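# Shut the laptop without toppling the desk organiser

## Task

Fold the laptop's lid down so the laptop ends up closed, with the desk organiser still standing upright when you finish.

## Robot and tools

Robot: two arms, left_arm and right_arm, each with six joints and a two-finger gripper. Joint order, base to hand, is the only order to trust: waist, shoulder, elbow, wrist pitch, wrist yaw, wrist roll. Stated ranges in radians: waist -2.618 to 3.054, shoulder 0.000 to 3.142, elbow 0.000 to 3.142, wrist pitch -1.571 to 1.571, wrist yaw -1.571 to 1.571, wrist roll -2.094 to 2.094. True ends may differ by up to 0.059 rad. A call is rejected if a target goes more than 0.059 rad beyond an end and farther out than the joint's current angle; targets beyond the real end get clipped there, sometimes reported as "joint sent to its limit" (its absence proves nothing).

Frames: scene frame has its origin at table-top height midway between the nominal bases, +z up, +x out over the table, left_arm toward +y (arm names do not match image sides). Calibrated bases: left_arm at (+0.033, +0.310, +0.033) m, right_arm at (-0.004, -0.280, +0.044) m, both nearly unrotated. Each arm's end_effector_position (metres, the point between the finger pads, about 1 cm behind the tips) and end_effector_quat_wxyz are reported in that arm's own base frame; they may be off by a few centimetres, more when reaching far. Fingers point along gripper +z and open along gripper y.

Command row: every motion argument is a row of 14 plain numbers covering both arms, even if one is idle: left_arm's six absolute joint angles (radians, in the order above) then its opening, then right_arm's six angles and opening. Angles are target positions, not offsets. Opening runs -1 (closed) to +1 (fully open, 0.094 m pad gap). To leave a gripper alone, resend its current command; writing 0 half-closes it. To hold a still joint, resend its "Joint targets" value.

execute_actions(actions, cameras): actions is a list of actions; each action is a table of up to 15 rows, one per 1/30 s control step, and a short table repeats its final row to fill 15 steps (0.5 s). An empty actions list just reports full state. cameras chooses images: omitted, null or ["all"] gives all, [] gives none; names are cam_left_wrist and cam_right_wrist (672x504 fisheye), a wrong name voids the call. Per step, each joint target is kept within a lead of its measured angle (waist 0.202, shoulder 0.258, elbow 0.3, wrist pitch 0.573, wrist yaw and roll 0.522 rad), and targets implying a gripper jump over 200 mm are scaled back, so big changes need several actions.

move(target, speed, blend, opening_speed, blocking, cameras): target is one 14-number row or a list of up to 15 rows sharing a 10 s budget. All joints interpolate together, so hands trace curves and nothing avoids obstacles or the other arm. speed is the peak rad/s of the joint with farthest to travel, 0.01 to 2, default 0.5, one value or one per target. blend (rad) rounds corners of a list; 0 stops at each. opening_speed (0.2 or more per second on the -1..1 scale) ramps the fingers. Finger values of later rows apply only after everything comes to rest at that row. blocking=false returns after about 0.5 s while motion continues; a new move then takes over from the current point. The result adds a "move:" line: done, off_target (resting more than 0.035 rad off), moving, held or fault, maybe limits=held, plus the worst joint error per arm. done does not mean nothing was touched.

wait(seconds 0 to 10, cameras): lets time pass with last commands held; returns early if a running move ends. stop(cameras): brakes a running move. zoom_image(camera, region [x0, y0, x1, y1] pixels, at most 504x504): closer look at the latest image of a wrist camera. finished_scene(scene 1 to 3): ends the scene, irreversible; the goal must hold without the robot. Scene 1 is practice.

Result lines: Joint positions and Joint velocities, one block per arm (rad, rad/s, then pad gap in m); "within noise" means negligible velocity. Joint targets are what joints are currently driven toward. Tool commands gives current gripper commands. grip_measured uses the opening scale; grip_effort_nm is gripper motor effort (negative closing) with offset, not pad force. Joint torques include arm weight, positive toward larger angles; joints 1 to 3 wrap at ±28 N m. Step readings list joint angles at some steps of execute_actions calls. "joint command not followed" means the clearance check altered targets. MOTOR HOT appears at 75 °C; at 90 °C the arm folds and idles; at 100 °C it goes limp.

Cautions: thinking time advances the simulation. Move gently near the laptop lid and organiser; fast moves and targets pushed deep past contact hit hard. Avoid knocking the organiser over or anything off the table, avoid arm-to-arm collisions, slams and faults, and do not hold stretched-out or blocked poses long (heat). Occasional external tugs or pushes may happen.

Each tool is called after ">>>" by a JSON object that holds its "api" and its "payload", one argument or row to a line.

## Session

>>> {"api": "execute_actions", "payload": {
  "actions": []
}}

Scene clock: 0.00 s.
left_arm: end_effector_position=(+0.1214, +0.2865, +0.2126) grip_measured=+1.000 grip_effort_nm=n/a end_effector_quat_wxyz=(+0.376, -0.046, +0.925, +0.004) | right_arm: end_effector_position=(+0.0169, -0.1624, +0.1240) grip_measured=+1.000 grip_effort_nm=n/a end_effector_quat_wxyz=(-0.016, +0.069, +0.997, +0.010)
Joint positions: left_arm=[1.576 1.589 1.459 -1.388 0.77 1.456 0.094] | right_arm=[-1.443 1.173 0.974 -1.397 0.028 -1.304 0.094]
Joint velocities: within noise
Joint torques (N m): no reading
Heat: left arm: 30 °C; right arm: 28 °C.
Joint targets: left_arm=[1.576 1.586 1.462 -1.408 0.786 1.456] | right_arm=[-1.443 1.168 0.980 -1.400 0.022 -1.304]
Tool commands: left_gripper/opening=+1.0 right_gripper/opening=+1.0

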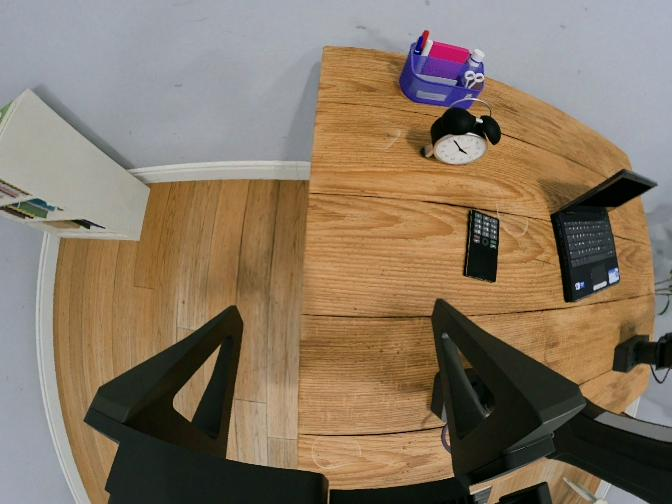

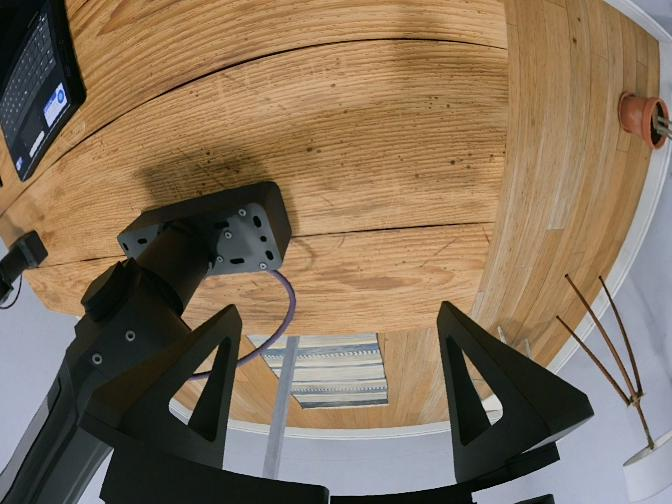

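>>> {"api": "move", "payload": {
  "target": [
    [1.576,1.3,1.4,-1.3,0,0,-1,-1.443,1.168,0.98,-1.4,0.022,-1.304,1],
    [-0.47,1.3,1.4,-1.1,0,0,-1,-1.443,1.168,0.98,-1.4,0.022,-1.304,1]
  ],
  "speed": 0.9,
  "blend": 0.1,
  "cameras": ["cam_left_wrist"]
}}

Scene clock: 71.43 s.
left_arm: end_effector_position=(+0.2915, -0.1465, +0.2494) grip_measured=-0.993 grip_effort_nm=-0.388 end_effector_quat_wxyz=(+0.275, +0.226, +0.932, -0.066) | right_arm: end_effector_position=(+0.0169, -0.1624, +0.1240) grip_measured=+1.000 grip_effort_nm=0.032 end_effector_quat_wxyz=(-0.016, +0.069, +0.997, +0.010)
Joint positions: left_arm=[-0.466 1.316 1.415 -1.096 0.004 0.009 0] | right_arm=[-1.443 1.173 0.974 -1.397 0.028 -1.304 0.094]
Joint torques (N m): left_arm=[-0.34 -5.18 5.87 1.48 -0.07 -0.07] | right_arm=[-0.05 -3.37 7.35 0.57 -0.04 -0.03]
Joint targets: left_arm=[-0.470 1.300 1.400 -1.100 0.000 0.000] | right_arm=[-1.443 1.168 0.980 -1.400 0.022 -1.304]
move: done
camera_calibration:
cam_left_wrist: T_world_to_cam=[[-0.492206, -0.868034, -0.0651912, 0.0338289], [-0.870244, 0.49243, 0.0137071, 0.357132], [0.0202038, 0.0634789, -0.997779, 0.366074], [0, 0, 0, 1]]
Images, in order: cam_left_wrist.

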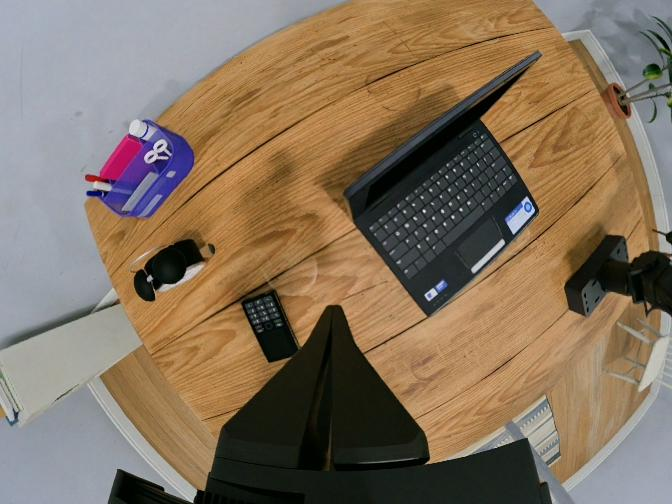

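>>> {"api": "move", "payload": {
  "target": [
    [-0.12,1.4,1.5,-1.15,0,0,-1,-1.443,1.168,0.98,-1.4,0.022,-1.304,1],
    [-0.2,2.273,2.1975,-1.2245,0,0,-1,-1.443,1.168,0.98,-1.4,0.022,-1.304,1]
  ],
  "speed": 0.8,
  "blend": 0.05,
  "cameras": ["cam_left_wrist"]
}}

Scene clock: 137.43 s.
left_arm: end_effector_position=(+0.4972, -0.0976, +0.1233) grip_measured=-0.993 grip_effort_nm=-0.388 end_effector_quat_wxyz=(+0.142, +0.101, +0.985, -0.013) | right_arm: end_effector_position=(+0.0169, -0.1624, +0.1240) grip_measured=+1.000 grip_effort_nm=0.027 end_effector_quat_wxyz=(-0.016, +0.069, +0.997, +0.010)
Joint positions: left_arm=[-0.196 2.259 2.175 -1.202 -0.002 0.008 0] | right_arm=[-1.443 1.173 0.974 -1.397 0.028 -1.304 0.094]
Joint torques (N m): left_arm=[-0.38 -11.03 8.87 0.82 -0.01 -0.06] | right_arm=[-0.08 -3.41 7.38 0.58 -0.06 -0.03]
Heat: left arm: 32 °C; right arm: 33 °C.
Joint targets: left_arm=[-0.200 2.273 2.198 -1.224 0.000 0.000] | right_arm=[-1.443 1.168 0.980 -1.400 0.022 -1.304]
move: done
camera_calibration:
cam_left_wrist: T_world_to_cam=[[-0.256653, -0.96501, -0.0537119, 0.041295], [-0.926544, 0.229847, 0.297804, 0.481136], [-0.275039, 0.126199, -0.953115, 0.380418], [0, 0, 0, 1]]
Images, in order: cam_left_wrist.

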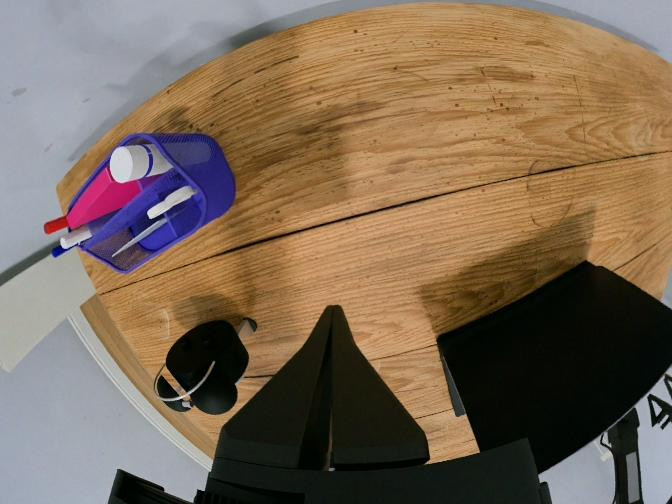

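>>> {"api": "move", "payload": {
  "target": [
    [-0.567,2.338,2.328,-1.29,0,0,-1,-1.443,1.168,0.98,-1.4,0.022,-1.304,1],
    [-0.667,2.083,1.951,-1.168,0,0,-1,-1.443,1.168,0.98,-1.4,0.022,-1.304,1],
    [-0.752,1.95,1.7385,-1.0885,0,0,-1,-1.443,1.168,0.98,-1.4,0.022,-1.304,1]
  ],
  "speed": [0.5,0.35,0.3],
  "blend": 0.04,
  "cameras": ["cam_left_wrist"]
}}

Scene clock: 182.03 s.
left_arm: end_effector_position=(+0.3351, -0.2995, +0.1286) grip_measured=-0.993 grip_effort_nm=-0.388 end_effector_quat_wxyz=(+0.142, +0.360, +0.921, -0.043) | right_arm: end_effector_position=(+0.0169, -0.1624, +0.1240) grip_measured=+1.000 grip_effort_nm=0.027 end_effector_quat_wxyz=(-0.016, +0.069, +0.997, +0.010)
Joint positions: left_arm=[-0.74 1.978 1.759 -1.054 -0.021 0.008 0] | right_arm=[-1.443 1.173 0.974 -1.397 0.028 -1.304 0.094]
Joint torques (N m): left_arm=[-1.03 -12.16 5.49 0.72 0.17 -0.06] | right_arm=[-0.02 -3.45 7.35 0.56 -0.03 -0.03]
Joint targets: left_arm=[-0.752 1.950 1.739 -1.089 0.000 0.000] | right_arm=[-1.443 1.168 0.980 -1.400 0.022 -1.304]
move: done
camera_calibration:
cam_left_wrist: T_world_to_cam=[[-0.7133, -0.69706, -0.0728785, 0.0408598], [-0.684318, 0.670231, 0.287227, 0.42791], [-0.151369, 0.254751, -0.955086, 0.363669], [0, 0, 0, 1]]
Images, in order: cam_left_wrist.

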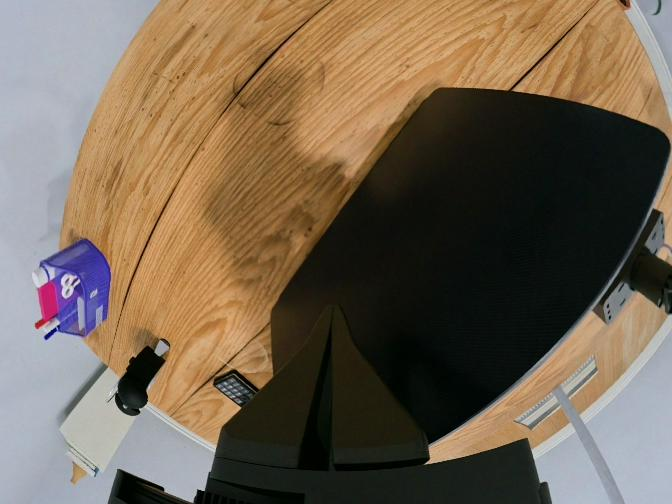

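>>> {"api": "move", "payload": {
  "target": [
    [-0.83,1.8615,1.5415,-0.98,0,0,-1,-1.443,1.168,0.98,-1.4,0.022,-1.304,1],
    [-0.882,1.8315,1.385,-0.8535,0,0,-1,-1.443,1.168,0.98,-1.4,0.022,-1.304,1],
    [-0.915,1.834,1.267,-0.733,0,0,-1,-1.443,1.168,0.98,-1.4,0.022,-1.304,1]
  ],
  "speed": 0.3,
  "blend": 0.04,
  "cameras": ["cam_left_wrist"]
}}

>>> {"api": "move", "payload": {
  "target": [-0.915,1.8764,1.1966,-0.6202,0,0,-1,-1.443,1.168,0.98,-1.4,0.022,-1.304,1],
  "speed": 0.15,
  "cameras": ["cam_left_wrist"]
}}

Scene clock: 194.77 s.
left_arm: end_effector_position=(+0.2547, -0.3177, +0.0604) grip_measured=-0.993 grip_effort_nm=-0.374 end_effector_quat_wxyz=(+0.145, +0.434, +0.887, -0.058) | right_arm: end_effector_position=(+0.0169, -0.1624, +0.1240) grip_measured=+1.000 grip_effort_nm=0.027 end_effector_quat_wxyz=(-0.016, +0.069, +0.997, +0.010)
Joint positions: left_arm=[-0.907 1.84 1.293 -0.71 -0.021 0.008 0] | right_arm=[-1.443 1.173 0.974 -1.397 0.028 -1.304 0.094]
Joint torques (N m): left_arm=[-0.73 -9.02 4.89 0.86 0.17 -0.05] | right_arm=[-0.05 -3.43 7.36 0.57 -0.04 -0.02]
Joint targets: left_arm=[-0.915 1.834 1.267 -0.733 0.000 0.000] | right_arm=[-1.443 1.168 0.980 -1.400 0.022 -1.304]
move: done
camera_calibration:
cam_left_wrist: T_world_to_cam=[[-0.818353, -0.569961, -0.0737792, 0.0330575], [-0.566378, 0.778018, 0.271853, 0.409733], [-0.0975441, 0.264259, -0.959506, 0.28051], [0, 0, 0, 1]]
Images, in order: cam_left_wrist.

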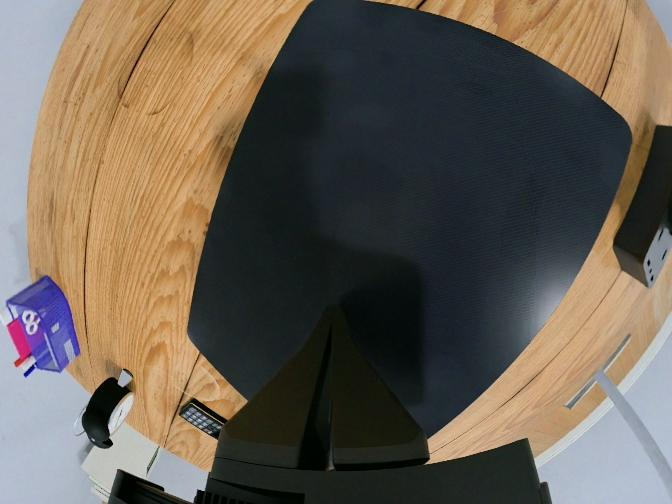

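Scene clock: 195.90 s.
left_arm: end_effector_position=(+0.2524, -0.3187, +0.0451) grip_measured=-0.993 grip_effort_nm=-0.374 end_effector_quat_wxyz=(+0.153, +0.435, +0.885, -0.070) | right_arm: end_effector_position=(+0.0169, -0.1624, +0.1240) grip_measured=+1.000 grip_effort_nm=0.032 end_effector_quat_wxyz=(-0.016, +0.069, +0.997, +0.010)
Joint positions: left_arm=[-0.907 1.84 1.221 -0.614 -0.007 0.008 0] | right_arm=[-1.443 1.173 0.974 -1.397 0.028 -1.304 0.094]
Joint torques (N m): left_arm=[-0.73 -5.9 4.94 1.06 0.04 -0.05] | right_arm=[-0.01 -3.44 7.41 0.56 -0.04 -0.04]
Joint targets: left_arm=[-0.915 1.876 1.197 -0.620 0.000 0.000] | right_arm=[-1.443 1.168 0.980 -1.400 0.022 -1.304]
move: off_target (left_arm); left_arm: the shoulder is farthest, 0.036 rad from its target
camera_calibration:
cam_left_wrist: T_world_to_cam=[[-0.820555, -0.568178, -0.0621642, 0.0300636], [-0.564071, 0.787431, 0.248548, 0.416918], [-0.0922691, 0.239012, -0.966623, 0.256858], [0, 0, 0, 1]]
Images, in order: cam_left_wrist.

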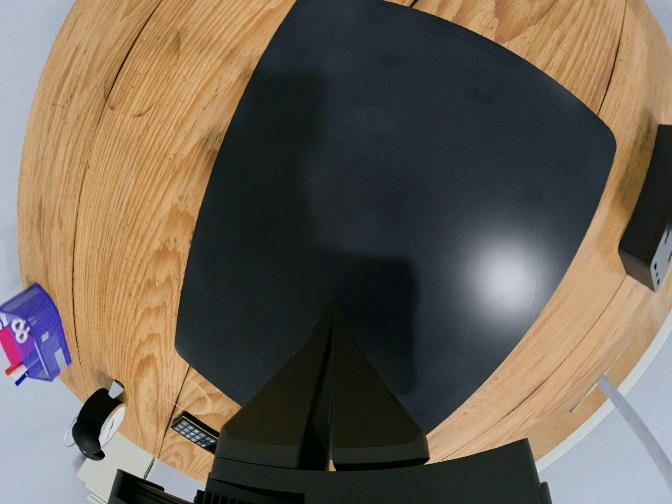

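>>> {"api": "move", "payload": {
  "target": [-0.915,1.9306,1.139,-0.508,0,0,-1,-1.443,1.168,0.98,-1.4,0.022,-1.304,1],
  "speed": 0.15,
  "cameras": ["cam_left_wrist"]
}}

Scene clock: 206.80 s.
left_arm: end_effector_position=(+0.2510, -0.3190, +0.0177) grip_measured=-0.993 grip_effort_nm=-0.374 end_effector_quat_wxyz=(+0.148, +0.436, +0.885, -0.069) | right_arm: end_effector_position=(+0.0169, -0.1624, +0.1240) grip_measured=+1.000 grip_effort_nm=0.027 end_effector_quat_wxyz=(-0.016, +0.069, +0.997, +0.010)
Joint positions: left_arm=[-0.909 1.888 1.168 -0.523 -0.004 0.008 0] | right_arm=[-1.443 1.173 0.974 -1.397 0.028 -1.304 0.094]
Joint torques (N m): left_arm=[-0.58 -5.64 4.25 1.26 0.02 -0.05] | right_arm=[-0.05 -3.41 7.32 0.57 -0.04 -0.03]
Joint targets: left_arm=[-0.915 1.931 1.139 -0.508 0.000 0.000] | right_arm=[-1.443 1.168 0.980 -1.400 0.022 -1.304]
move: off_target (left_arm); left_arm: the shoulder is farthest, 0.042 rad from its target
camera_calibration:
cam_left_wrist: T_world_to_cam=[[-0.822692, -0.565446, -0.0587252, 0.0283546], [-0.559724, 0.787609, 0.257644, 0.421986], [-0.0994312, 0.244831, -0.964454, 0.233891], [0, 0, 0, 1]]
Images, in order: cam_left_wrist.

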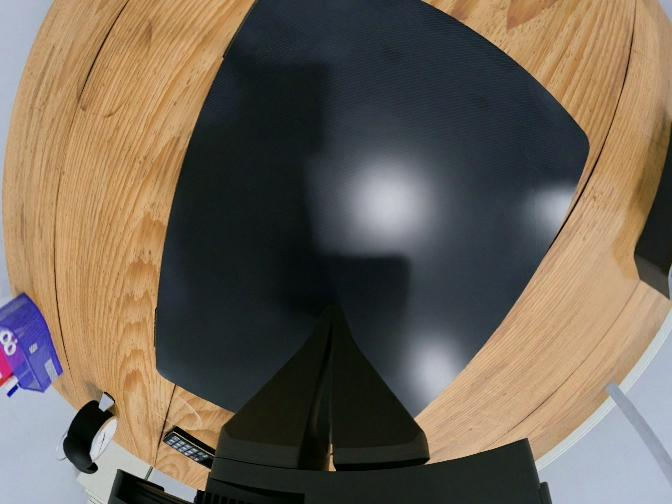

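>>> {"api": "move", "payload": {
  "target": [-0.915,1.9724,1.1073,-0.435,0,0,-1,-1.443,1.168,0.98,-1.4,0.022,-1.304,1],
  "speed": 0.15,
  "cameras": ["cam_left_wrist"]
}}

Scene clock: 213.27 s.
left_arm: end_effector_position=(+0.2506, -0.3186, +0.0157) grip_measured=-0.993 grip_effort_nm=-0.379 end_effector_quat_wxyz=(+0.149, +0.436, +0.885, -0.070) | right_arm: end_effector_position=(+0.0169, -0.1624, +0.1240) grip_measured=+1.000 grip_effort_nm=0.027 end_effector_quat_wxyz=(-0.016, +0.069, +0.997, +0.010)
Joint positions: left_arm=[-0.909 1.888 1.159 -0.512 -0.004 0.008 0] | right_arm=[-1.443 1.173 0.974 -1.397 0.028 -1.304 0.094]
Joint torques (N m): left_arm=[-0.59 -2.61 2.5 1.88 0.02 -0.06] | right_arm=[-0.06 -3.41 7.39 0.58 -0.04 -0.04]
Joint targets: left_arm=[-0.915 1.973 1.107 -0.435 0.000 0.000] | right_arm=[-1.443 1.168 0.980 -1.400 0.022 -1.304]
move: off_target (left_arm); left_arm: the shoulder is farthest, 0.084 rad from its target
camera_calibration:
cam_left_wrist: T_world_to_cam=[[-0.822609, -0.565552, -0.0588622, 0.0281531], [-0.560085, 0.788072, 0.255434, 0.422198], [-0.0980734, 0.24309, -0.965033, 0.230981], [0, 0, 0, 1]]
Images, in order: cam_left_wrist.

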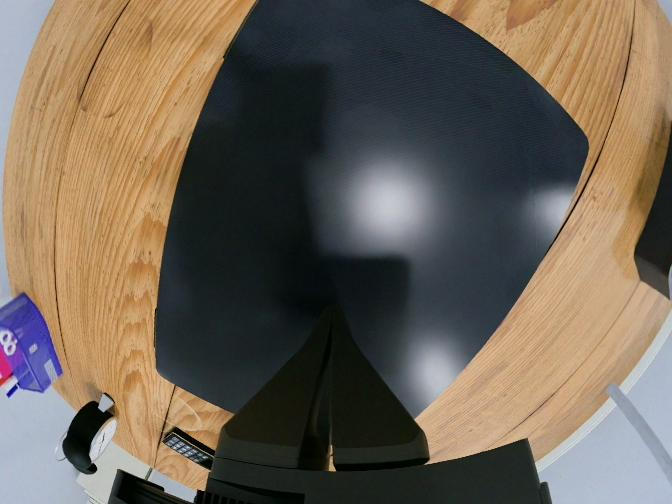

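>>> {"api": "move", "payload": {
  "target": [-0.915,1.70,1.25,-0.9,0,0,-1,-1.443,1.168,0.98,-1.4,0.022,-1.304,1],
  "cameras": ["cam_left_wrist"]
}}

Scene clock: 218.33 s.
left_arm: end_effector_position=(+0.2196, -0.2788, +0.0764) grip_measured=-0.993 grip_effort_nm=-0.374 end_effector_quat_wxyz=(+0.096, +0.440, +0.892, -0.044) | right_arm: end_effector_position=(+0.0169, -0.1624, +0.1240) grip_measured=+1.000 grip_effort_nm=0.027 end_effector_quat_wxyz=(-0.016, +0.069, +0.997, +0.010)
Joint positions: left_arm=[-0.909 1.716 1.233 -0.877 -0.004 0.008 0] | right_arm=[-1.443 1.173 0.974 -1.397 0.028 -1.304 0.094]
Joint torques (N m): left_arm=[-0.57 -8.55 8.29 0.66 0.01 -0.05] | right_arm=[-0.09 -3.41 7.35 0.56 -0.04 -0.04]
Joint targets: left_arm=[-0.915 1.700 1.250 -0.900 0.000 0.000] | right_arm=[-1.443 1.168 0.980 -1.400 0.022 -1.304]
move: done
camera_calibration:
cam_left_wrist: T_world_to_cam=[[-0.826623, -0.560405, -0.0513931, 0.0304549], [-0.537406, 0.758987, 0.367606, 0.336333], [-0.167001, 0.33149, -0.928561, 0.313841], [0, 0, 0, 1]]
Images, in order: cam_left_wrist.

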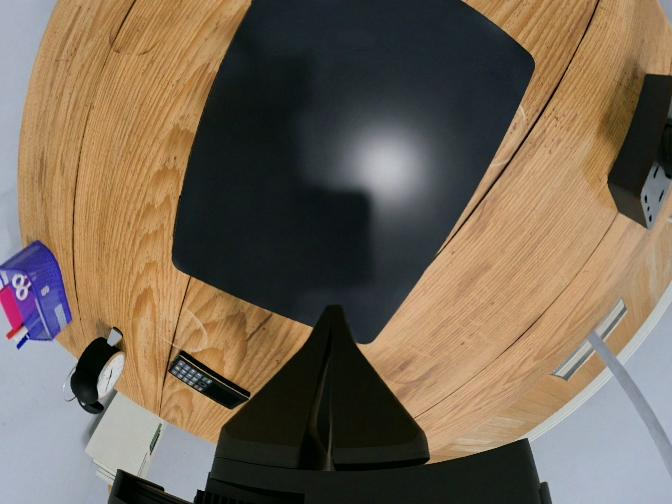

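Closed and stays closed.

>>> {"api": "finished_scene", "payload": {
  "scene": 1
}}

The scene is finished: the task was done.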